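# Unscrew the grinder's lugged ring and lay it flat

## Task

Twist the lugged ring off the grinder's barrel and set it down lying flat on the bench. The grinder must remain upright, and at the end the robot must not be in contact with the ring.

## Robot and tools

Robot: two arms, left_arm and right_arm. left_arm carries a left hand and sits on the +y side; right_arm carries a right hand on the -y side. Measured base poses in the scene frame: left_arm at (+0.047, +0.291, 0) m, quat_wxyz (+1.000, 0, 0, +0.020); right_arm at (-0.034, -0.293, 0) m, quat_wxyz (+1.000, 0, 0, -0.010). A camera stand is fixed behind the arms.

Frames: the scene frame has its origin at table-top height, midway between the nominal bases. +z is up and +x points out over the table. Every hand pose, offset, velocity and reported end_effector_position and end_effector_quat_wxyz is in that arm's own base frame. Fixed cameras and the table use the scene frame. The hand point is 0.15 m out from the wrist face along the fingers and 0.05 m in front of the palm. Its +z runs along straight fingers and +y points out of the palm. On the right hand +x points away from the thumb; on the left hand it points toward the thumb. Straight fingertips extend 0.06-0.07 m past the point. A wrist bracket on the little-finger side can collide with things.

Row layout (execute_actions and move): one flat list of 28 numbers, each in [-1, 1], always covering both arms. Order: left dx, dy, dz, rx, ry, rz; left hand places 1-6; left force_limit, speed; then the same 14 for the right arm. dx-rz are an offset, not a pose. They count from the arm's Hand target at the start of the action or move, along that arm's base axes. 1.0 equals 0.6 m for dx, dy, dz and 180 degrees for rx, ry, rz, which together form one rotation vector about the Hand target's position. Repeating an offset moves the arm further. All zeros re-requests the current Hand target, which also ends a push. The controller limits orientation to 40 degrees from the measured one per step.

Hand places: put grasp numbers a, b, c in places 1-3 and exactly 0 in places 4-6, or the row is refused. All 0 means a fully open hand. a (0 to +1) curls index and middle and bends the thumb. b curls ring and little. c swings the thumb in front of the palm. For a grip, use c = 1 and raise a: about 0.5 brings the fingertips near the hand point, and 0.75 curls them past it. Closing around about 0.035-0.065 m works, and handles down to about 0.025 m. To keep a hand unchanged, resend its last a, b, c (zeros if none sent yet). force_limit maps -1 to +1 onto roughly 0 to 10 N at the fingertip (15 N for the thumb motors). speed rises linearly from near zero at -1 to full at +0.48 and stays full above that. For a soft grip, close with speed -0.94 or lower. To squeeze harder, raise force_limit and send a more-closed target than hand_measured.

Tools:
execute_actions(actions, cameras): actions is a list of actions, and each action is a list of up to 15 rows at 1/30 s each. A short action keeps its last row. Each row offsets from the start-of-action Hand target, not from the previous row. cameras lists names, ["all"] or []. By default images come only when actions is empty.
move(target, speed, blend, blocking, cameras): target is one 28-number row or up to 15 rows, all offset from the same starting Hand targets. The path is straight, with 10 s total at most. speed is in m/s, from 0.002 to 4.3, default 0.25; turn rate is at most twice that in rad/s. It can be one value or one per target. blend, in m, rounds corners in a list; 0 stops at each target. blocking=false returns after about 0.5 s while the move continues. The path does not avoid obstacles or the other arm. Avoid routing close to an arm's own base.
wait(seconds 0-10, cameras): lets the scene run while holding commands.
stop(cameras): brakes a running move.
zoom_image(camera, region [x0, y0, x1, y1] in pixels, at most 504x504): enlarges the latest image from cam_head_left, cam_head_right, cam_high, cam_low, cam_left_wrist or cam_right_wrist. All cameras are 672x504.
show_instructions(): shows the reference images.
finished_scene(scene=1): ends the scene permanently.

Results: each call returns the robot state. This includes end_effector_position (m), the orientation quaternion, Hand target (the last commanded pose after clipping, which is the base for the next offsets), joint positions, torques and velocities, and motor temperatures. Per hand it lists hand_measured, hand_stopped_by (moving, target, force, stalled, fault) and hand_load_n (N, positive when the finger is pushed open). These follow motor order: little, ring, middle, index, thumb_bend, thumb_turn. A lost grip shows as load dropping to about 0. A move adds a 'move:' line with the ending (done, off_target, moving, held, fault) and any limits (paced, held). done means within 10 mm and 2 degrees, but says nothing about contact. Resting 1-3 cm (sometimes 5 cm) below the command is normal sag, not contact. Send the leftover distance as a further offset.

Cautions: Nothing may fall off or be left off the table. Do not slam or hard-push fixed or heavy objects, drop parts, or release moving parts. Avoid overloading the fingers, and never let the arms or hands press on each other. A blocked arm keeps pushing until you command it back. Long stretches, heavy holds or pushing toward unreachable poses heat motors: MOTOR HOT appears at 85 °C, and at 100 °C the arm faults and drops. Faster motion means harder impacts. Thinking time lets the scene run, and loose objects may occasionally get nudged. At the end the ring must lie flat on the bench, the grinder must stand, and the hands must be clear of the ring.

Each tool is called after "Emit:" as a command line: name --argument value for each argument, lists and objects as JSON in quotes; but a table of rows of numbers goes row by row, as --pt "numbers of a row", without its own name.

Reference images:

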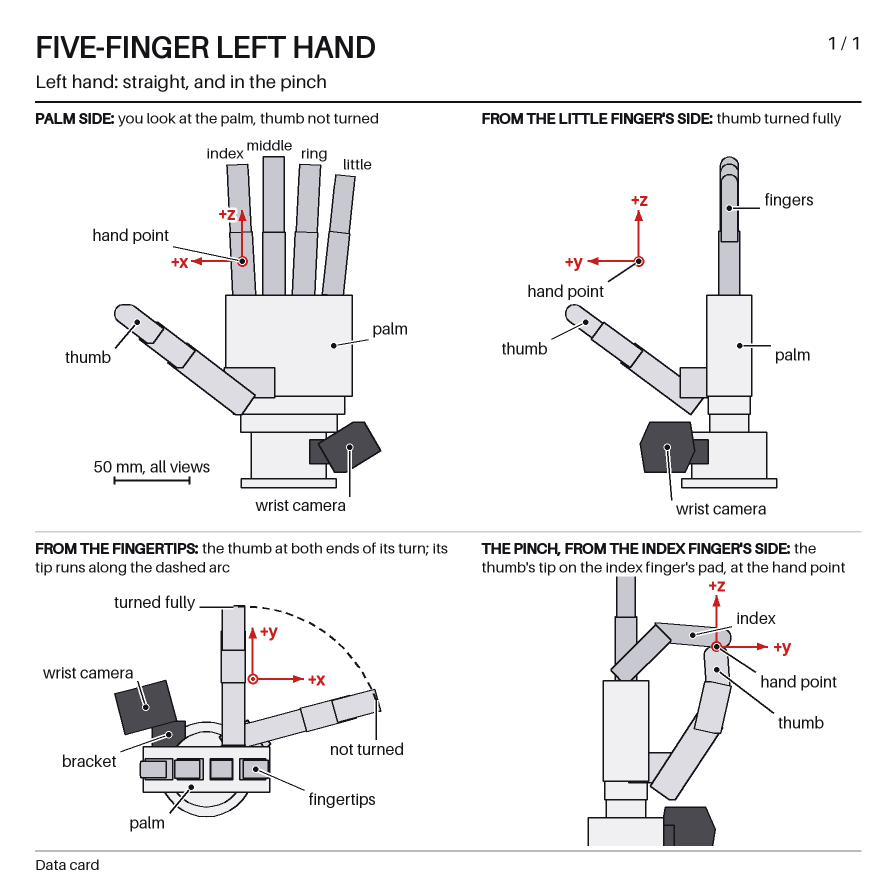

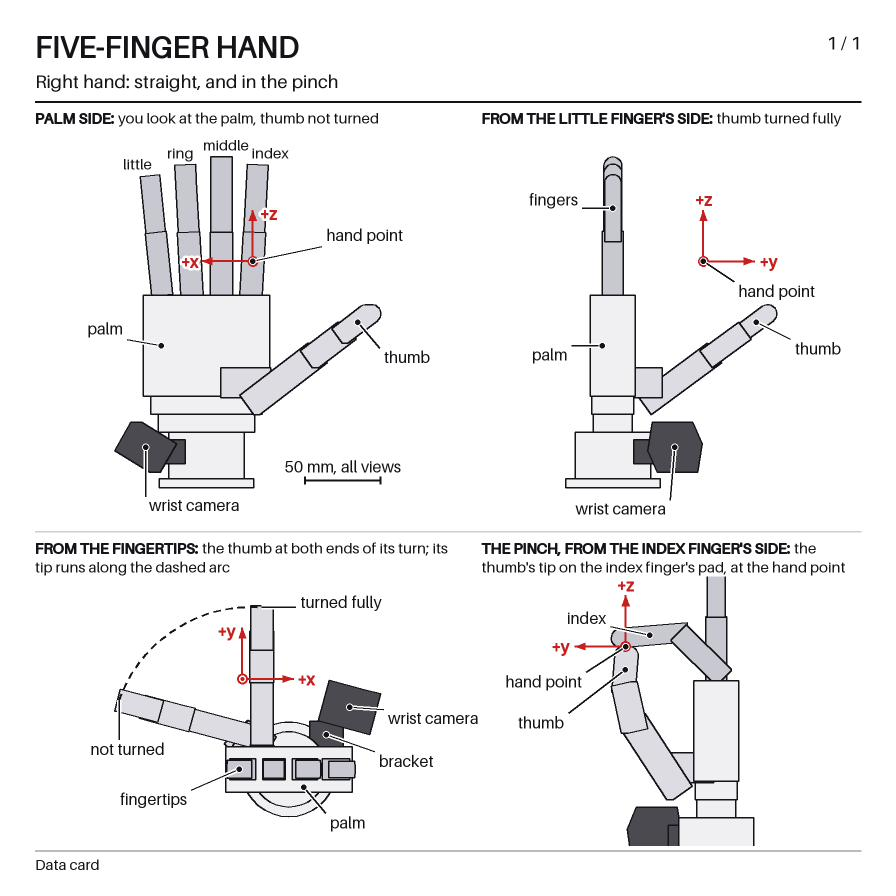

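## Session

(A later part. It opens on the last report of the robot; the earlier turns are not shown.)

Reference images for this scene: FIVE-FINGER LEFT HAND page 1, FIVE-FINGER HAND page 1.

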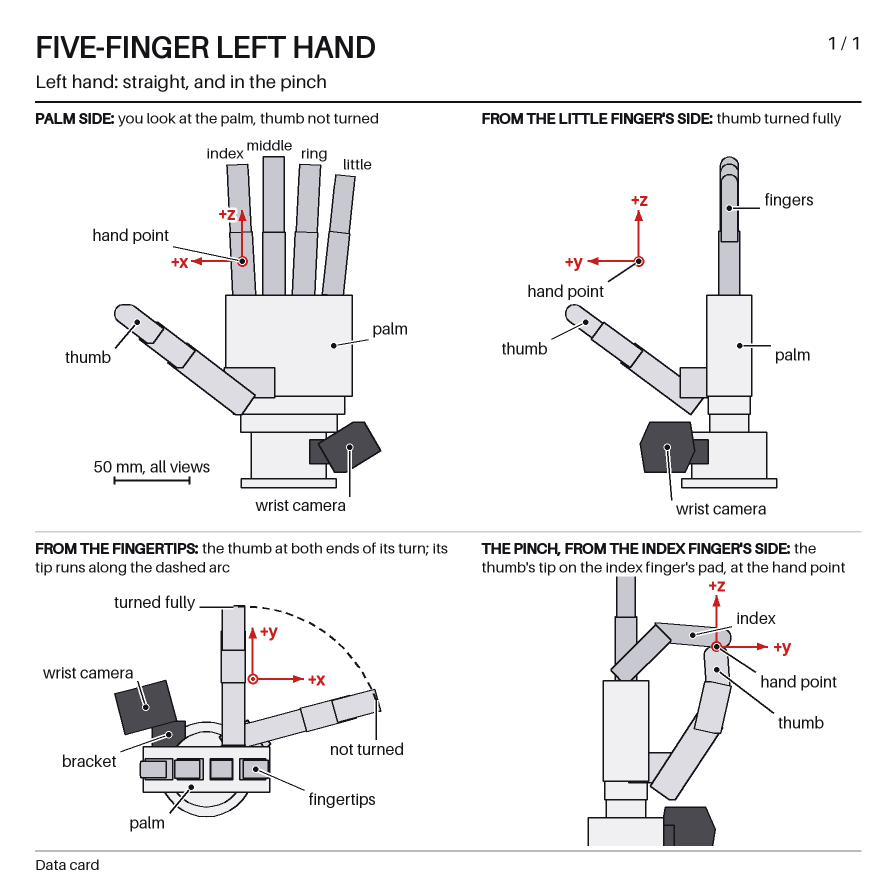

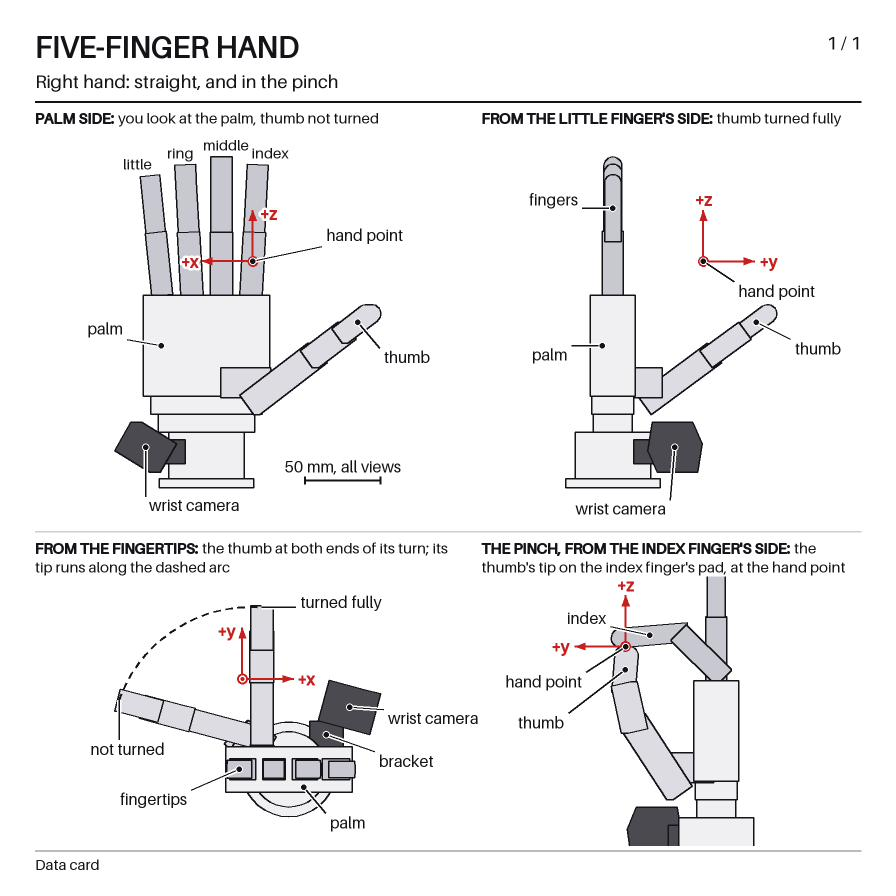

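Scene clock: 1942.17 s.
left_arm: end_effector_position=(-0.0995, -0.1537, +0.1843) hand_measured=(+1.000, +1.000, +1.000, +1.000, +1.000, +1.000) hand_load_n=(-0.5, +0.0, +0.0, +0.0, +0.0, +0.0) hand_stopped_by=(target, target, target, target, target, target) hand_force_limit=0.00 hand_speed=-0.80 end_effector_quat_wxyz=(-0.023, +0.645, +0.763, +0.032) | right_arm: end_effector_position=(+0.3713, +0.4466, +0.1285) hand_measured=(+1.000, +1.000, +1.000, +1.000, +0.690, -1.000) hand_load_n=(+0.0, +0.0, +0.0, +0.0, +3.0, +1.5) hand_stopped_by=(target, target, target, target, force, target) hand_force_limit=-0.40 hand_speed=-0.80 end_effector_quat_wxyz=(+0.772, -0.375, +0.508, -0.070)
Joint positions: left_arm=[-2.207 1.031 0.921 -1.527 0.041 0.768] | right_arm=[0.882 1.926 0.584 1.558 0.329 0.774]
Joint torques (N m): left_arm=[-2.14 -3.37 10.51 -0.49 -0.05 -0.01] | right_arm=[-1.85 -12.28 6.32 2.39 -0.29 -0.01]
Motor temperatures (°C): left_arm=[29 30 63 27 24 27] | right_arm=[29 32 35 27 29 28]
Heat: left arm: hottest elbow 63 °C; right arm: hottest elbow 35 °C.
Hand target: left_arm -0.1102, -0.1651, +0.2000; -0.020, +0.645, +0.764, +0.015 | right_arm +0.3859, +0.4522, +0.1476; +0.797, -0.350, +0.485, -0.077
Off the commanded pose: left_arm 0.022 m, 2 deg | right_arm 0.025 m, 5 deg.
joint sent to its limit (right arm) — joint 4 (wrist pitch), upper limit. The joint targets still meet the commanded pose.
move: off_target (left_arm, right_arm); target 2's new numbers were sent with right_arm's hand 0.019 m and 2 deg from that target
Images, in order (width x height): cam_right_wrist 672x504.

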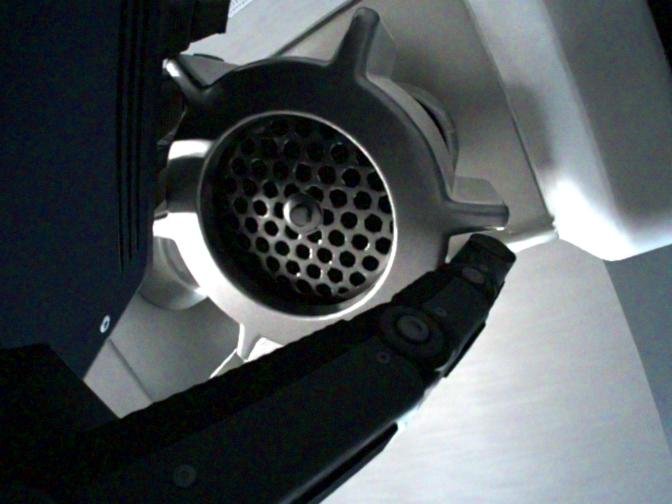

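Emit:
move --pt "0 0 0 0 0 0 0 0 0 0 0 0 0.0 -0.8 0 0 0 0 0 0 -0.47 0 1 0 0 0 -0.4 -0.3" --pt "0 0 0 0 0 0 0 0 0 0 0 0 0.0 -0.8 -0.0892 -0.0991 0 0 0 0 -0.47 0 1 0 0 0 -0.4 -0.3" --pt "0 0 0 0 0 0 0 0 0 0 0 0 0.0 -0.8 -0.1024 -0.1053 0.008 0.2342 0.2601 0 -0.47 0 1 0 0 0 -0.4 -0.3" --speed '[0.1, 0.15, 0.3]' --blend '[0, 0.02, 0]' --cameras '["cam_low","cam_high"]'

Emit:
zoom_image --camera "cam_low" --region '[400, 150, 520, 270]'

Emit:
zoom_image --camera "cam_high" --region '[280, 150, 400, 240]'

Emit:
move --pt "0 0 0 0 0 0 0 0 0 0 0 0 0.0 -0.8 0.1129 0.0958 0.002 0 0 0 -0.47 0 1 0 0 0 -0.4 -0.3" --pt "0 0 0 0 0 0 0 0 0 0 0 0 0.0 -0.8 0.1129 0.0958 0.002 0 0 0 0 0 1 0 0 0 -0.4 -0.8" --pt "0 0 0 0 0 0 0 0 0 0 0 0 0.0 -0.8 0.1024 0.1053 -0.008 -0.2342 -0.2601 0 0 0 1 0 0 0 -0.4 -0.8" --speed '[0.12, 0.1, 0.22]' --cameras '["cam_right_wrist"]'

Scene clock: 1958.87 s.
left_arm: end_effector_position=(-0.0995, -0.1537, +0.1843) hand_measured=(+1.000, +1.000, +1.000, +1.000, +1.000, +1.000) hand_load_n=(+0.0, +0.0, +0.0, +0.0, +0.0, +0.0) hand_stopped_by=(target, target, target, target, target, target) hand_force_limit=0.00 hand_speed=-0.80 end_effector_quat_wxyz=(-0.023, +0.645, +0.763, +0.032) | right_arm: end_effector_position=(+0.3312, +0.3856, +0.1471) hand_measured=(+0.954, +1.000, +1.000, +1.000, +1.000, -1.000) hand_load_n=(+0.0, +0.0, +0.0, +0.0, +0.0, +0.0) hand_stopped_by=(target, target, target, target, target, target) hand_force_limit=-0.40 hand_speed=-0.30 end_effector_quat_wxyz=(+0.616, -0.048, +0.752, +0.230)
Joint positions: left_arm=[-2.207 1.031 0.921 -1.527 0.041 0.768] | right_arm=[0.994 1.651 0.392 1.096 0.566 1.952]
Joint torques (N m): left_arm=[-1.9 -2.9 10.55 -0.47 -0.07 -0.03] | right_arm=[0.21 -10.11 3.19 1.94 -0.09 0.27]
Motor temperatures (°C): left_arm=[29 30 63 27 24 27] | right_arm=[29 32 35 27 29 28]
Heat: left arm: hottest elbow 63 °C; right arm: hottest elbow 35 °C.
Hand target: left_arm -0.1102, -0.1651, +0.2000; -0.020, +0.645, +0.764, +0.015 | right_arm +0.3244, +0.3888, +0.1525; +0.614, -0.049, +0.750, +0.240
Off the commanded pose: left_arm 0.022 m, 2 deg | right_arm 0.009 m, 1 deg.
move: off_target (left_arm)
Images, in order (width x height): cam_high 672x504, cam_low 672x504.

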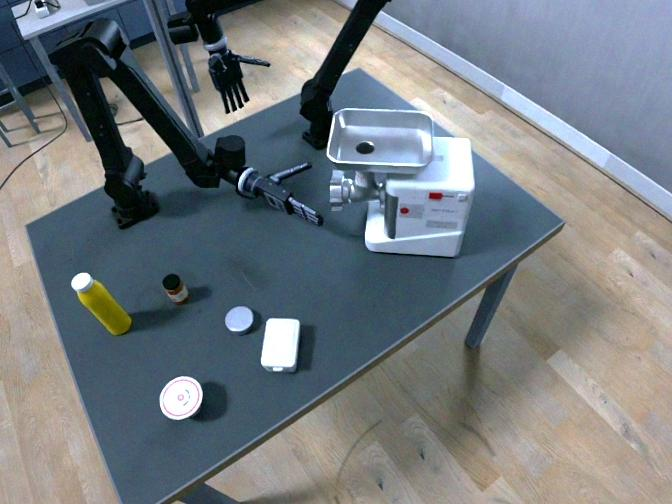

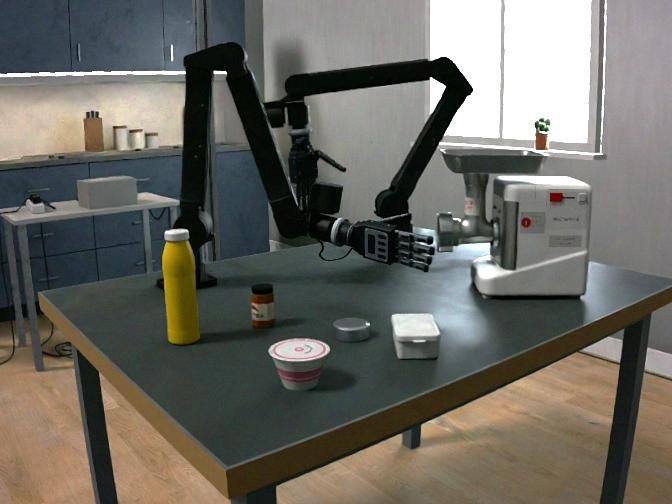

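Scaled by 4.200 from the camera's 672x504 image, which has a finer 960x720 frame.

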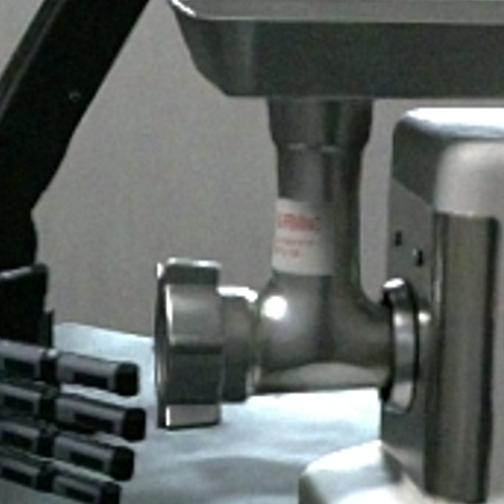

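Scaled by 4.200 from the camera's 672x504 image, which has a finer 960x720 frame.

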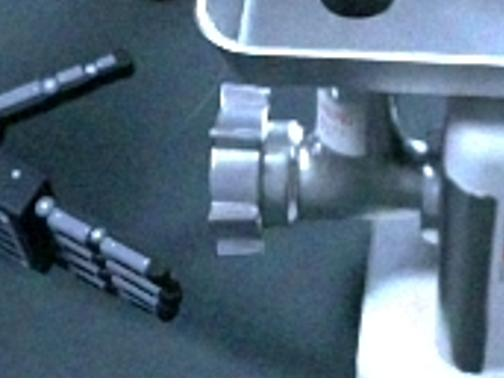

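Scene clock: 1964.90 s.
left_arm: end_effector_position=(-0.0995, -0.1537, +0.1843) hand_measured=(+1.000, +1.000, +1.000, +1.000, +1.000, +1.000) hand_load_n=(+0.0, +0.0, +0.0, +0.0, +0.0, +0.0) hand_stopped_by=(target, target, target, target, target, target) hand_force_limit=0.00 hand_speed=-0.80 end_effector_quat_wxyz=(-0.023, +0.645, +0.763, +0.032) | right_arm: end_effector_position=(+0.3719, +0.4464, +0.1279) hand_measured=(+1.000, +1.000, +1.000, +1.000, +0.700, -1.000) hand_load_n=(+0.0, +0.0, +0.0, +0.0, +2.5, +1.0) hand_stopped_by=(target, target, target, target, force, target) hand_force_limit=-0.40 hand_speed=-0.80 end_effector_quat_wxyz=(+0.772, -0.376, +0.508, -0.072)
Joint positions: left_arm=[-2.207 1.031 0.921 -1.527 0.041 0.768] | right_arm=[0.88 1.926 0.585 1.557 0.329 0.77]
Joint torques (N m): left_arm=[-2.02 -3.19 10.59 -0.43 -0.07 0] | right_arm=[-1.79 -12.28 6.26 2.55 -0.29 0.01]
Motor temperatures (°C): left_arm=[29 30 63 27 24 27] | right_arm=[29 32 35 27 29 28]
Heat: left arm: hottest elbow 63 °C; right arm: hottest elbow 35 °C.
Hand target: left_arm -0.1102, -0.1651, +0.2000; -0.020, +0.645, +0.764, +0.015 | right_arm +0.3858, +0.4521, +0.1476; +0.797, -0.350, +0.485, -0.077
Off the commanded pose: left_arm 0.022 m, 2 deg | right_arm 0.025 m, 5 deg.
joint sent to its limit (right arm) — joint 4 (wrist pitch), upper limit. The joint targets still meet the commanded pose.
move: off_target (left_arm, right_arm); target 2's new numbers were sent with right_arm's hand 0.019 m and 2 deg from that target
Images, in order (width x height): cam_right_wrist 672x504.

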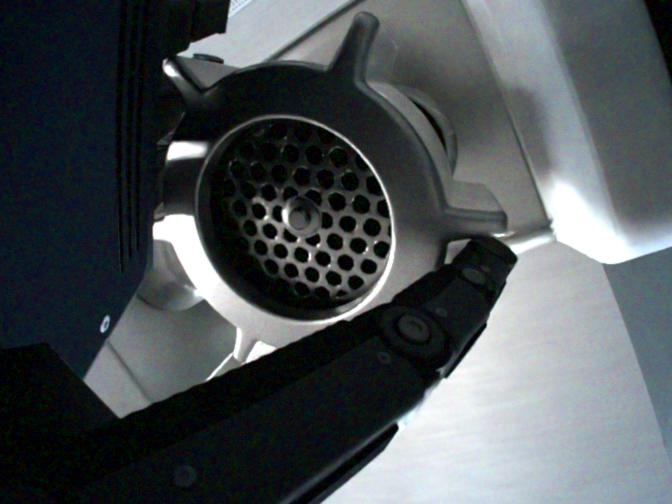

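Emit:
move --pt "0 0 0 0 0 0 0 0 0 0 0 0 0.0 -0.8 0 0 0 0 0 0 -0.47 0 1 0 0 0 -0.4 -0.3" --pt "0 0 0 0 0 0 0 0 0 0 0 0 0.0 -0.8 -0.0892 -0.0991 0 0 0 0 -0.47 0 1 0 0 0 -0.4 -0.3" --pt "0 0 0 0 0 0 0 0 0 0 0 0 0.0 -0.8 -0.1024 -0.1053 0.008 0.2342 0.2601 0 -0.47 0 1 0 0 0 -0.4 -0.3" --speed '[0.1, 0.15, 0.3]' --blend '[0, 0.02, 0]' --cameras '["cam_low","cam_right_wrist"]'

Emit:
zoom_image --camera "cam_low" --region '[400, 150, 520, 270]'

Emit:
move --pt "0 0 0 0 0 0 0 0 0 0 0 0 0.0 -0.8 0.1119 0.0948 0.002 0 0 0 -0.47 0 1 0 0 0 -0.4 -0.3" --pt "0 0 0 0 0 0 0 0 0 0 0 0 0.0 -0.8 0.1119 0.0948 0.002 0 0 0 0 0 1 0 0 0 -0.4 -0.8" --pt "0 0 0 0 0 0 0 0 0 0 0 0 0.0 -0.8 0.1014 0.1043 -0.008 -0.2342 -0.2601 0 0 0 1 0 0 0 -0.4 -0.8" --speed '[0.12, 0.1, 0.22]' --cameras '["cam_right_wrist"]'

Scene clock: 1983.07 s.
left_arm: end_effector_position=(-0.0995, -0.1537, +0.1843) hand_measured=(+1.000, +1.000, +1.000, +1.000, +1.000, +1.000) hand_load_n=(+0.0, +0.0, +0.0, +0.0, -0.5, +0.0) hand_stopped_by=(target, target, target, target, target, target) hand_force_limit=0.00 hand_speed=-0.80 end_effector_quat_wxyz=(-0.023, +0.645, +0.763, +0.032) | right_arm: end_effector_position=(+0.3311, +0.3859, +0.1471) hand_measured=(+0.954, +1.000, +1.000, +1.000, +1.000, -1.000) hand_load_n=(+0.0, +0.0, +0.0, +0.0, +0.0, -0.5) hand_stopped_by=(target, target, target, target, target, target) hand_force_limit=-0.40 hand_speed=-0.30 end_effector_quat_wxyz=(+0.616, -0.048, +0.752, +0.230)
Joint positions: left_arm=[-2.207 1.031 0.921 -1.527 0.041 0.768] | right_arm=[0.994 1.651 0.393 1.097 0.566 1.952]
Joint torques (N m): left_arm=[-1.49 -3.08 10.63 -0.47 -0.07 -0.01] | right_arm=[0.21 -10.17 3.17 1.96 -0.09 0.25]
Motor temperatures (°C): left_arm=[29 30 63 27 24 27] | right_arm=[29 32 35 27 29 28]
Heat: left arm: hottest elbow 63 °C; right arm: hottest elbow 35 °C.
Hand target: left_arm -0.1102, -0.1651, +0.2000; -0.020, +0.645, +0.764, +0.015 | right_arm +0.3244, +0.3891, +0.1526; +0.614, -0.050, +0.750, +0.240
Off the commanded pose: left_arm 0.022 m, 2 deg | right_arm 0.009 m, 1 deg.
move: off_target (left_arm)
Images, in order (width x height): cam_low 672x504, cam_right_wrist 672x504.

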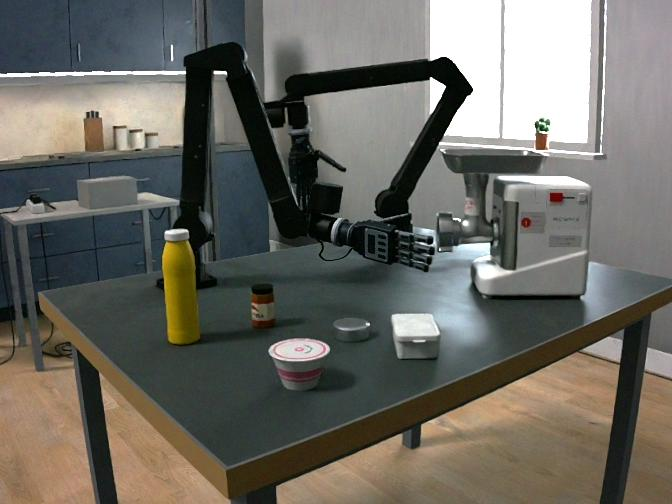

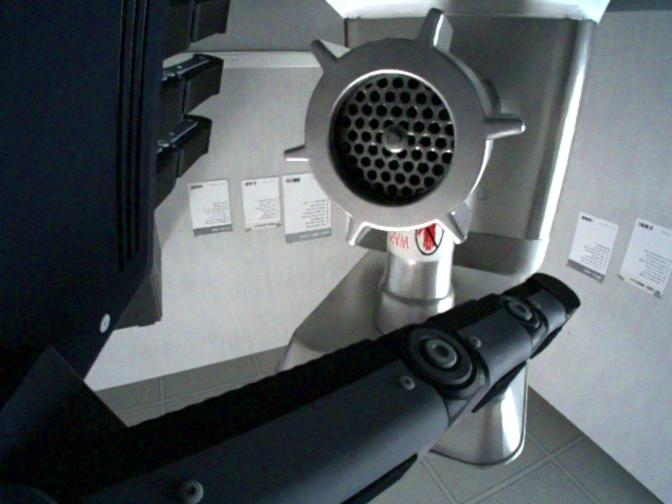

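Scaled by 4.200 from the camera's 672x504 image, which has a finer 960x720 frame.

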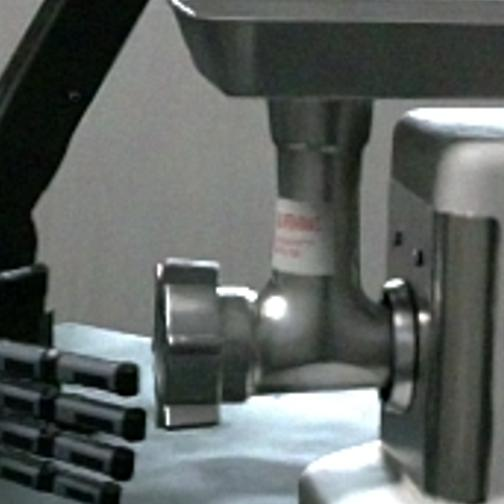

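Scene clock: 1989.07 s.
left_arm: end_effector_position=(-0.0995, -0.1537, +0.1843) hand_measured=(+1.000, +1.000, +1.000, +1.000, +1.000, +1.000) hand_load_n=(+0.0, +0.0, +0.0, +0.0, +0.0, +0.0) hand_stopped_by=(target, target, target, target, target, target) hand_force_limit=0.00 hand_speed=-0.80 end_effector_quat_wxyz=(-0.023, +0.645, +0.763, +0.032) | right_arm: end_effector_position=(+0.3708, +0.4458, +0.1287) hand_measured=(+1.000, +1.000, +1.000, +1.000, +0.690, -1.000) hand_load_n=(+0.0, +0.0, +0.0, +0.0, +3.5, +1.5) hand_stopped_by=(target, target, target, target, force, target) hand_force_limit=-0.40 hand_speed=-0.80 end_effector_quat_wxyz=(+0.772, -0.374, +0.508, -0.069)
Joint positions: left_arm=[-2.207 1.031 0.921 -1.527 0.041 0.768] | right_arm=[0.881 1.925 0.582 1.56 0.329 0.776]
Joint torques (N m): left_arm=[-2.26 -3.49 10.65 -0.44 -0.05 -0.04] | right_arm=[-1.79 -12.28 6.28 2.48 -0.29 -0.07]
Motor temperatures (°C): left_arm=[29 30 63 27 24 27] | right_arm=[29 32 35 27 29 28]
Heat: left arm: hottest elbow 63 °C; right arm: hottest elbow 35 °C.
Hand target: left_arm -0.1102, -0.1651, +0.2000; -0.020, +0.645, +0.764, +0.015 | right_arm +0.3853, +0.4515, +0.1477; +0.798, -0.350, +0.485, -0.077
Off the commanded pose: left_arm 0.022 m, 2 deg | right_arm 0.025 m, 5 deg.
joint sent to its limit (right arm) — joint 4 (wrist pitch), upper limit. The joint targets still meet the commanded pose.
move: off_target (left_arm, right_arm); target 2's new numbers were sent with right_arm's hand 0.019 m and 2 deg from that target
Images, in order (width x height): cam_right_wrist 672x504.

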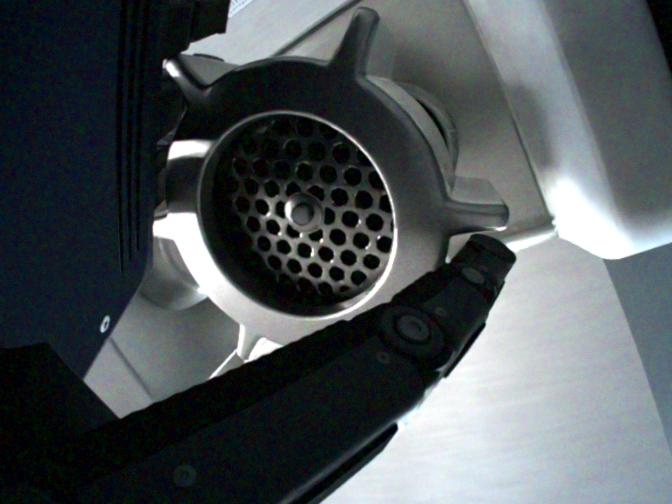

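Emit:
move --pt "0 0 0 0 0 0 0 0 0 0 0 0 0.0 -0.8 0 0 0 0 0 0 -0.47 0 1 0 0 0 -0.4 -0.3" --pt "0 0 0 0 0 0 0 0 0 0 0 0 0.0 -0.8 -0.0892 -0.0991 0 0 0 0 -0.47 0 1 0 0 0 -0.4 -0.3" --pt "0 0 0 0 0 0 0 0 0 0 0 0 0.0 -0.8 -0.1014 -0.1043 0.008 0.2342 0.2601 0 -0.47 0 1 0 0 0 -0.4 -0.3" --speed '[0.1, 0.15, 0.3]' --blend '[0, 0.02, 0]' --cameras '["cam_low"]'

Emit:
zoom_image --camera "cam_low" --region '[400, 150, 520, 270]'

Emit:
move --pt "0 0 0 0 0 0 0 0 0 0 0 0 0.0 -0.8 0.1119 0.0948 0.002 0 0 0 -0.47 0 1 0 0 0 -0.4 -0.3" --pt "0 0 0 0 0 0 0 0 0 0 0 0 0.0 -0.8 0.1119 0.0948 0.002 0 0 0 0 0 1 0 0 0 -0.4 -0.8" --pt "0 0 0 0 0 0 0 0 0 0 0 0 0.0 -0.8 0.1014 0.1043 -0.008 -0.2342 -0.2601 0 0 0 1 0 0 0 -0.4 -0.8" --speed '[0.12, 0.1, 0.22]' --cameras '["cam_right_wrist"]'

Scene clock: 2005.33 s.
left_arm: end_effector_position=(-0.0995, -0.1537, +0.1843) hand_measured=(+1.000, +1.000, +1.000, +1.000, +1.000, +1.000) hand_load_n=(+0.0, +0.0, +0.0, +0.0, +0.0, +0.0) hand_stopped_by=(target, target, target, target, target, target) hand_force_limit=0.00 hand_speed=-0.80 end_effector_quat_wxyz=(-0.023, +0.645, +0.763, +0.032) | right_arm: end_effector_position=(+0.3320, +0.3870, +0.1485) hand_measured=(+0.954, +1.000, +1.000, +1.000, +1.000, -1.000) hand_load_n=(+0.0, +0.0, +0.0, +0.0, +0.0, +0.0) hand_stopped_by=(target, target, target, target, target, target) hand_force_limit=-0.40 hand_speed=-0.30 end_effector_quat_wxyz=(+0.616, -0.047, +0.751, +0.231)
Joint positions: left_arm=[-2.207 1.031 0.921 -1.527 0.041 0.768] | right_arm=[0.994 1.651 0.397 1.097 0.566 1.952]
Joint torques (N m): left_arm=[-1.73 -3.25 10.59 -0.53 -0.07 0] | right_arm=[0.21 -10.17 2.85 1.96 -0.1 0.22]
Motor temperatures (°C): left_arm=[29 30 63 27 24 27] | right_arm=[29 32 35 27 29 28]
Heat: left arm: hottest elbow 63 °C; right arm: hottest elbow 35 °C.
Hand target: left_arm -0.1102, -0.1651, +0.2000; -0.020, +0.645, +0.764, +0.015 | right_arm +0.3244, +0.3889, +0.1524; +0.614, -0.050, +0.750, +0.240
Off the commanded pose: left_arm 0.022 m, 2 deg | right_arm 0.009 m, 1 deg.
move: off_target (left_arm)
Images, in order (width x height): cam_low 672x504.

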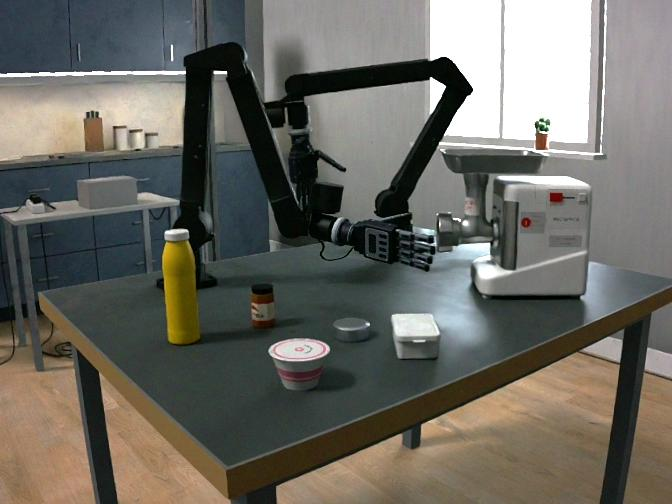

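Scaled by 4.200 from the camera's 672x504 image, which has a finer 960x720 frame.

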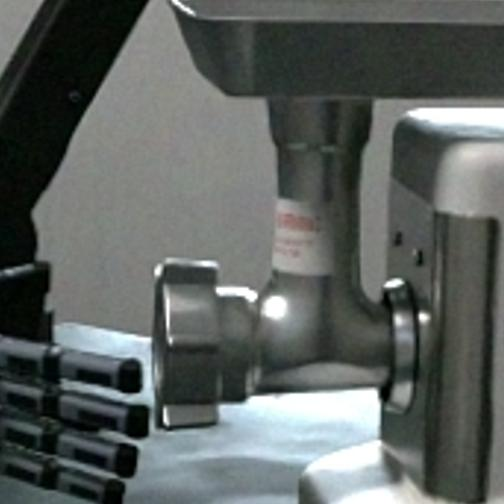

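Scene clock: 2011.37 s.
left_arm: end_effector_position=(-0.0995, -0.1537, +0.1843) hand_measured=(+1.000, +1.000, +1.000, +1.000, +1.000, +1.000) hand_load_n=(+0.0, +0.0, +0.0, +0.0, +0.0, +0.0) hand_stopped_by=(target, target, target, target, target, target) hand_force_limit=0.00 hand_speed=-0.80 end_effector_quat_wxyz=(-0.023, +0.645, +0.763, +0.032) | right_arm: end_effector_position=(+0.3715, +0.4457, +0.1281) hand_measured=(+1.000, +1.000, +1.000, +1.000, +0.700, -1.000) hand_load_n=(+0.0, +0.0, +0.0, +0.0, +2.5, +1.0) hand_stopped_by=(target, target, target, target, force, target) hand_force_limit=-0.40 hand_speed=-0.80 end_effector_quat_wxyz=(+0.772, -0.376, +0.508, -0.072)
Joint positions: left_arm=[-2.207 1.031 0.921 -1.527 0.041 0.768] | right_arm=[0.88 1.925 0.582 1.557 0.329 0.77]
Joint torques (N m): left_arm=[-2.14 -2.73 10.59 -0.47 -0.05 -0.02] | right_arm=[-1.73 -12.28 6.26 2.52 -0.29 0]
Motor temperatures (°C): left_arm=[29 30 63 27 24 27] | right_arm=[29 32 35 27 29 28]
Heat: left arm: hottest elbow 63 °C; right arm: hottest elbow 35 °C.
Hand target: left_arm -0.1102, -0.1651, +0.2000; -0.020, +0.645, +0.764, +0.015 | right_arm +0.3853, +0.4515, +0.1478; +0.798, -0.350, +0.485, -0.077
Off the commanded pose: left_arm 0.022 m, 2 deg | right_arm 0.025 m, 5 deg.
joint sent to its limit (right arm) — joint 4 (wrist pitch), upper limit. The joint targets still meet the commanded pose.
move: off_target (left_arm, right_arm); target 2's new numbers were sent with right_arm's hand 0.019 m and 2 deg from that target
Images, in order (width x height): cam_right_wrist 672x504.

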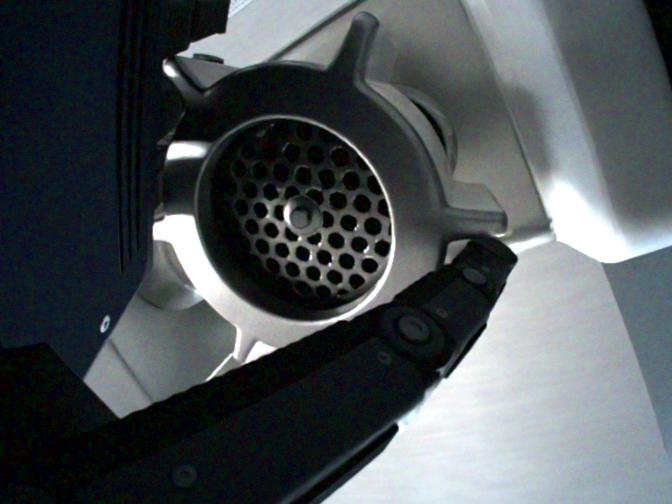

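Emit:
move --pt "0 0 0 0 0 0 0 0 0 0 0 0 0.0 -0.8 0 0 0 0 0 0 -0.47 0 1 0 0 0 -0.4 -0.3" --pt "0 0 0 0 0 0 0 0 0 0 0 0 0.0 -0.8 -0.0892 -0.0991 0 0 0 0 -0.47 0 1 0 0 0 -0.4 -0.3" --pt "0 0 0 0 0 0 0 0 0 0 0 0 0.0 -0.8 -0.1014 -0.1043 0.008 0.2342 0.2601 0 -0.47 0 1 0 0 0 -0.4 -0.3" --speed '[0.1, 0.15, 0.3]' --blend '[0, 0.02, 0]' --cameras '["cam_low","cam_right_wrist"]'

Emit:
zoom_image --camera "cam_low" --region '[400, 150, 520, 270]'

Emit:
move --pt "0 0 0 0 0 0 0 0 0 0 0 0 0.0 -0.8 0.1119 0.0948 0.002 0 0 0 -0.47 0 1 0 0 0 -0.4 -0.3" --pt "0 0 0 0 0 0 0 0 0 0 0 0 0.0 -0.8 0.1119 0.0948 0.002 0 0 0 0 0 1 0 0 0 -0.4 -0.8" --pt "0 0 0 0 0 0 0 0 0 0 0 0 0.0 -0.8 0.1014 0.1043 -0.008 -0.2342 -0.2601 0 0 0 1 0 0 0 -0.4 -0.8" --speed '[0.12, 0.1, 0.22]' --cameras '["cam_right_wrist"]'

Scene clock: 2028.17 s.
left_arm: end_effector_position=(-0.0995, -0.1537, +0.1843) hand_measured=(+1.000, +1.000, +1.000, +1.000, +1.000, +1.000) hand_load_n=(+0.0, +0.0, +0.0, +0.0, +0.0, +0.0) hand_stopped_by=(target, target, target, target, target, target) hand_force_limit=0.00 hand_speed=-0.80 end_effector_quat_wxyz=(-0.023, +0.645, +0.763, +0.032) | right_arm: end_effector_position=(+0.3319, +0.3870, +0.1486) hand_measured=(+0.954, +1.000, +1.000, +1.000, +1.000, -1.000) hand_load_n=(+0.0, +0.0, +0.0, +0.0, +0.0, -0.5) hand_stopped_by=(target, target, target, target, target, target) hand_force_limit=-0.40 hand_speed=-0.30 end_effector_quat_wxyz=(+0.616, -0.047, +0.751, +0.231)
Joint positions: left_arm=[-2.207 1.031 0.921 -1.527 0.041 0.768] | right_arm=[0.994 1.651 0.397 1.096 0.567 1.952]
Joint torques (N m): left_arm=[-2.02 -3.25 10.63 -0.42 -0.09 -0.01] | right_arm=[0.15 -10.23 2.86 1.98 -0.1 0.22]
Motor temperatures (°C): left_arm=[29 30 63 27 24 27] | right_arm=[29 32 36 27 29 28]
Heat: left arm: hottest elbow 63 °C; right arm: hottest elbow 36 °C.
Hand target: left_arm -0.1102, -0.1651, +0.2000; -0.020, +0.645, +0.764, +0.015 | right_arm +0.3243, +0.3889, +0.1525; +0.614, -0.050, +0.750, +0.240
Off the commanded pose: left_arm 0.022 m, 2 deg | right_arm 0.009 m, 1 deg.
move: off_target (left_arm)
Images, in order (width x height): cam_low 672x504, cam_right_wrist 672x504.

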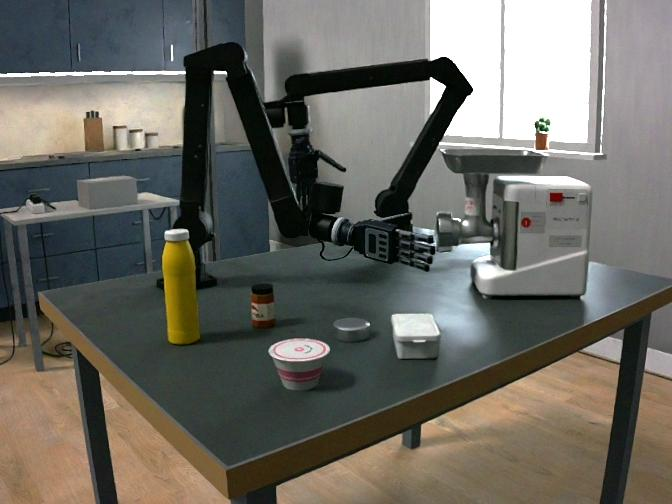

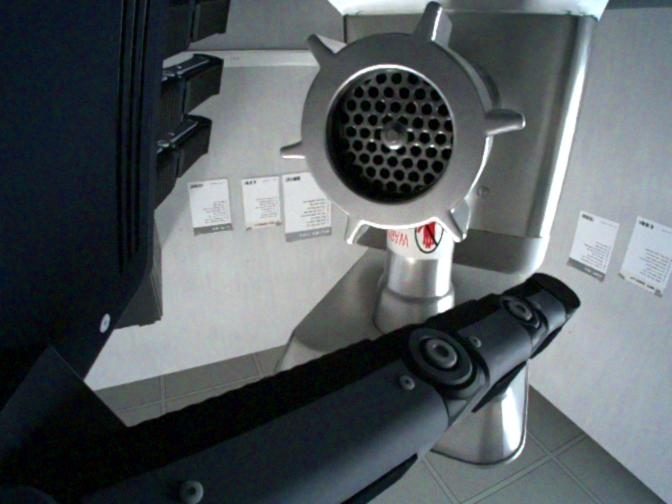

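Scaled by 4.200 from the camera's 672x504 image, which has a finer 960x720 frame.

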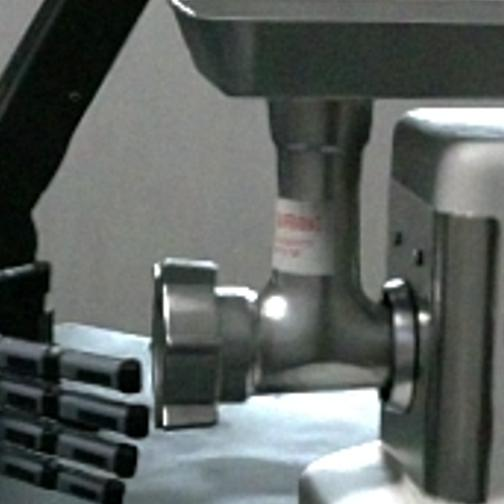

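Scene clock: 2034.17 s.
left_arm: end_effector_position=(-0.0995, -0.1537, +0.1843) hand_measured=(+1.000, +1.000, +1.000, +1.000, +1.000, +1.000) hand_load_n=(+0.0, +0.0, +0.0, +0.0, +0.0, +0.0) hand_stopped_by=(target, target, target, target, target, target) hand_force_limit=0.00 hand_speed=-0.80 end_effector_quat_wxyz=(-0.023, +0.645, +0.763, +0.032) | right_arm: end_effector_position=(+0.3719, +0.4456, +0.1277) hand_measured=(+1.000, +1.000, +1.000, +1.000, +0.708, -1.000) hand_load_n=(+0.0, +0.0, +0.0, +0.0, +2.0, +0.5) hand_stopped_by=(target, target, target, target, force, target) hand_force_limit=-0.40 hand_speed=-0.80 end_effector_quat_wxyz=(+0.771, -0.376, +0.508, -0.073)
Joint positions: left_arm=[-2.207 1.031 0.921 -1.527 0.041 0.768] | right_arm=[0.88 1.925 0.583 1.556 0.33 0.769]
Joint torques (N m): left_arm=[-1.85 -3.14 10.59 -0.49 -0.06 -0.03] | right_arm=[-1.67 -12.22 6.23 2.58 -0.3 0.02]
Motor temperatures (°C): left_arm=[29 30 63 27 24 27] | right_arm=[29 32 36 27 29 28]
Heat: left arm: hottest elbow 63 °C; right arm: hottest elbow 36 °C.
Hand target: left_arm -0.1102, -0.1651, +0.2000; -0.020, +0.645, +0.764, +0.015 | right_arm +0.3852, +0.4515, +0.1478; +0.798, -0.350, +0.485, -0.077
Off the commanded pose: left_arm 0.022 m, 2 deg | right_arm 0.025 m, 5 deg.
joint sent to its limit (right arm) — joint 4 (wrist pitch), upper limit. The joint targets still meet the commanded pose.
move: off_target (left_arm, right_arm); target 2's new numbers were sent with right_arm's hand 0.019 m and 2 deg from that target
Images, in order (width x height): cam_right_wrist 672x504.

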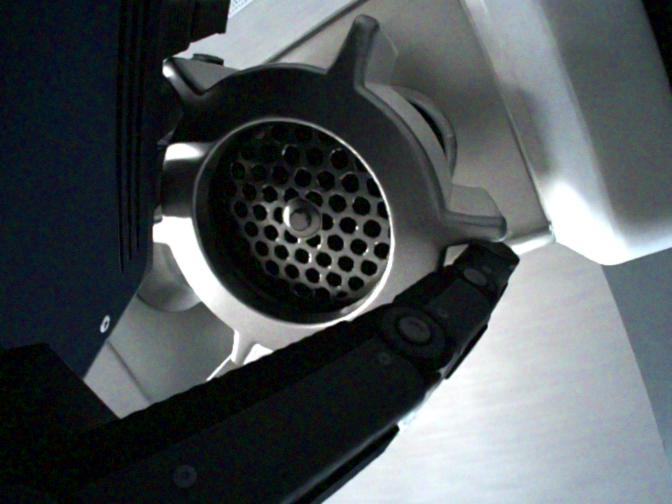

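Emit:
move --pt "0 0 0 0 0 0 0 0 0 0 0 0 0.0 -0.8 0 0 0 0 0 0 -0.47 0 1 0 0 0 -0.4 -0.3" --pt "0 0 0 0 0 0 0 0 0 0 0 0 0.0 -0.8 -0.0892 -0.0991 0 0 0 0 -0.47 0 1 0 0 0 -0.4 -0.3" --pt "0 0 0 0 0 0 0 0 0 0 0 0 0.0 -0.8 -0.1014 -0.1043 0.008 0.2342 0.2601 0 -0.47 0 1 0 0 0 -0.4 -0.3" --speed '[0.1, 0.15, 0.3]' --blend '[0, 0.02, 0]' --cameras '["cam_low","cam_high"]'

Emit:
zoom_image --camera "cam_low" --region '[400, 150, 520, 270]'

Emit:
zoom_image --camera "cam_high" --region '[280, 150, 400, 240]'

Emit:
move --pt "0 0 0 0 0 0 0 0 0 0 0 0 0.0 -0.8 0.1109 0.0937 0.002 0 0 0 -0.47 0 1 0 0 0 -0.4 -0.3" --pt "0 0 0 0 0 0 0 0 0 0 0 0 0.0 -0.8 0.1109 0.0937 0.002 0 0 0 0 0 1 0 0 0 -0.4 -0.8" --pt "0 0 0 0 0 0 0 0 0 0 0 0 0.0 -0.8 0.1004 0.1032 -0.008 -0.2342 -0.2601 0 0 0 1 0 0 0 -0.4 -0.8" --speed '[0.12, 0.1, 0.22]' --cameras '["cam_right_wrist","cam_high"]'

Emit:
zoom_image --camera "cam_high" --region '[280, 150, 400, 240]'

Scene clock: 2051.47 s.
left_arm: end_effector_position=(-0.0995, -0.1537, +0.1843) hand_measured=(+1.000, +1.000, +1.000, +1.000, +1.000, +1.000) hand_load_n=(+0.0, +0.0, +0.0, +0.0, +0.0, +0.0) hand_stopped_by=(target, target, target, target, target, target) hand_force_limit=0.00 hand_speed=-0.80 end_effector_quat_wxyz=(-0.023, +0.645, +0.763, +0.032) | right_arm: end_effector_position=(+0.3319, +0.3870, +0.1486) hand_measured=(+0.954, +1.000, +1.000, +1.000, +1.000, -1.000) hand_load_n=(+0.0, +0.0, +0.0, +0.5, +0.0, +0.0) hand_stopped_by=(target, target, target, target, target, target) hand_force_limit=-0.40 hand_speed=-0.30 end_effector_quat_wxyz=(+0.616, -0.047, +0.751, +0.231)
Joint positions: left_arm=[-2.207 1.031 0.921 -1.527 0.041 0.768] | right_arm=[0.994 1.651 0.397 1.096 0.567 1.952]
Joint torques (N m): left_arm=[-1.73 -2.9 10.67 -0.44 -0.06 -0.01] | right_arm=[0.21 -10.23 2.86 1.95 -0.1 0.22]
Motor temperatures (°C): left_arm=[29 30 63 27 24 27] | right_arm=[29 32 36 27 29 28]
Heat: left arm: hottest elbow 63 °C; right arm: hottest elbow 36 °C.
Hand target: left_arm -0.1102, -0.1651, +0.2000; -0.020, +0.645, +0.764, +0.015 | right_arm +0.3243, +0.3890, +0.1526; +0.614, -0.050, +0.750, +0.240
Off the commanded pose: left_arm 0.022 m, 2 deg | right_arm 0.009 m, 1 deg.
move: off_target (left_arm)
Images, in order (width x height): cam_high 672x504, cam_low 672x504.

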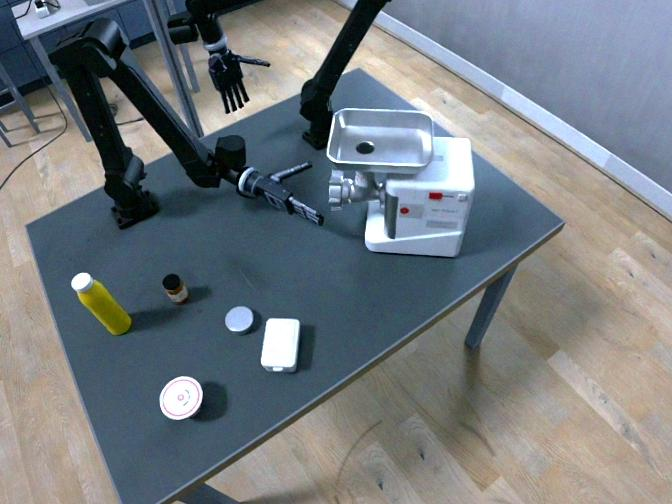

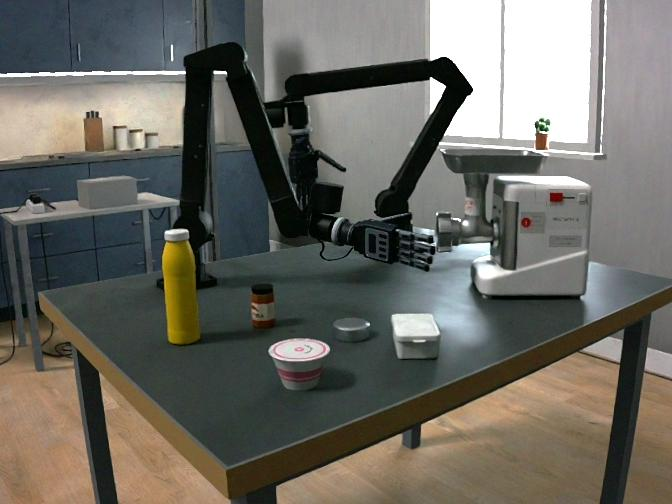

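Scaled by 4.200 from the camera's 672x504 image, which has a finer 960x720 frame.

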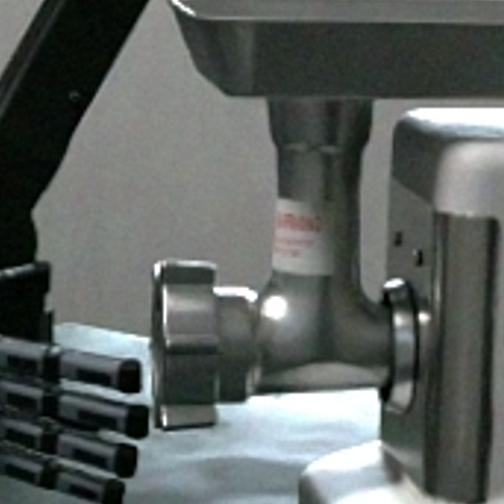

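Scaled by 4.200 from the camera's 672x504 image, which has a finer 960x720 frame.

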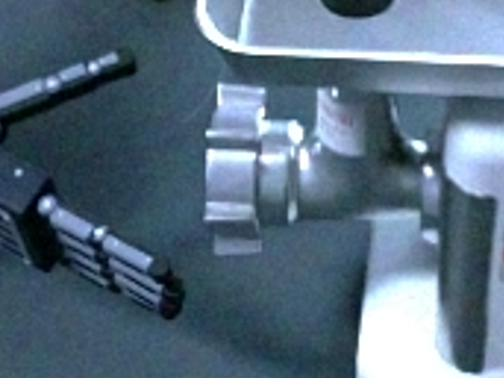

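Scene clock: 2057.50 s.
left_arm: end_effector_position=(-0.0995, -0.1537, +0.1843) hand_measured=(+1.000, +1.000, +1.000, +1.000, +1.000, +1.000) hand_load_n=(+0.0, +0.0, +0.0, +0.0, -0.5, +0.0) hand_stopped_by=(target, target, target, target, target, target) hand_force_limit=0.00 hand_speed=-0.80 end_effector_quat_wxyz=(-0.023, +0.645, +0.763, +0.032) | right_arm: end_effector_position=(+0.3705, +0.4451, +0.1283) hand_measured=(+1.000, +1.000, +1.000, +1.000, +0.700, -1.000) hand_load_n=(+0.0, +0.0, +0.0, +0.0, +3.0, +1.0) hand_stopped_by=(target, target, target, target, force, target) hand_force_limit=-0.40 hand_speed=-0.80 end_effector_quat_wxyz=(+0.772, -0.375, +0.508, -0.071)
Joint positions: left_arm=[-2.207 1.031 0.921 -1.527 0.041 0.768] | right_arm=[0.881 1.924 0.579 1.56 0.33 0.773]
Joint torques (N m): left_arm=[-2.14 -2.61 10.61 -0.27 -0.07 -0.01] | right_arm=[-1.79 -12.28 6.27 2.41 -0.29 -0.01]
Motor temperatures (°C): left_arm=[29 30 63 27 24 27] | right_arm=[29 32 36 27 29 28]
Heat: left arm: hottest elbow 63 °C; right arm: hottest elbow 36 °C.
Hand target: left_arm -0.1102, -0.1651, +0.2000; -0.020, +0.645, +0.764, +0.015 | right_arm +0.3846, +0.4509, +0.1476; +0.797, -0.350, +0.485, -0.077
Off the commanded pose: left_arm 0.022 m, 2 deg | right_arm 0.025 m, 5 deg.
joint sent to its limit (right arm) — joint 4 (wrist pitch), upper limit. The joint targets still meet the commanded pose.
move: off_target (left_arm, right_arm); target 2's new numbers were sent with right_arm's hand 0.019 m and 2 deg from that target
Images, in order (width x height): cam_high 672x504, cam_right_wrist 672x504.

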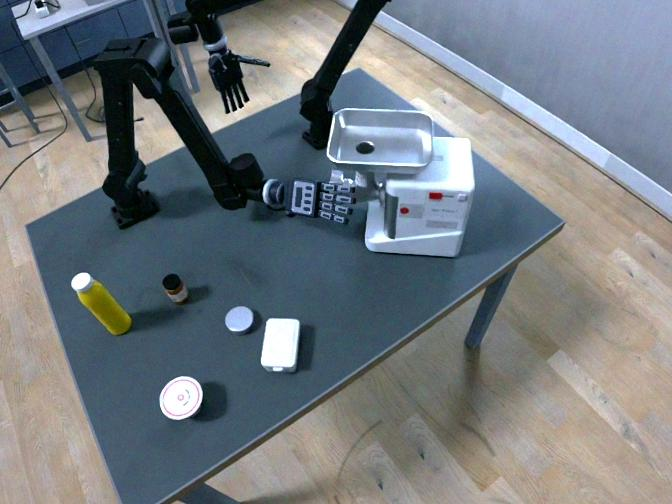

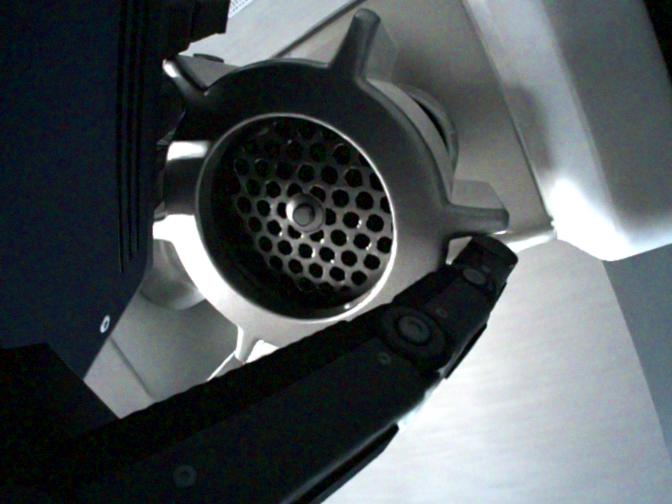

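Scaled by 4.200 from the camera's 672x504 image, which has a finer 960x720 frame.

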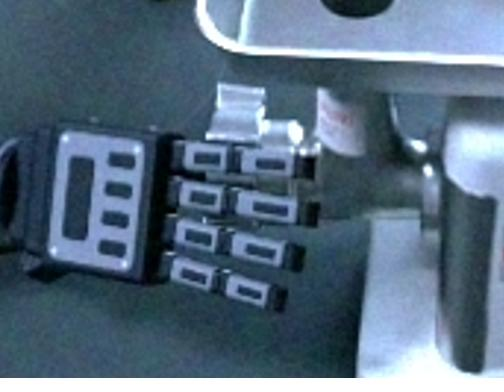

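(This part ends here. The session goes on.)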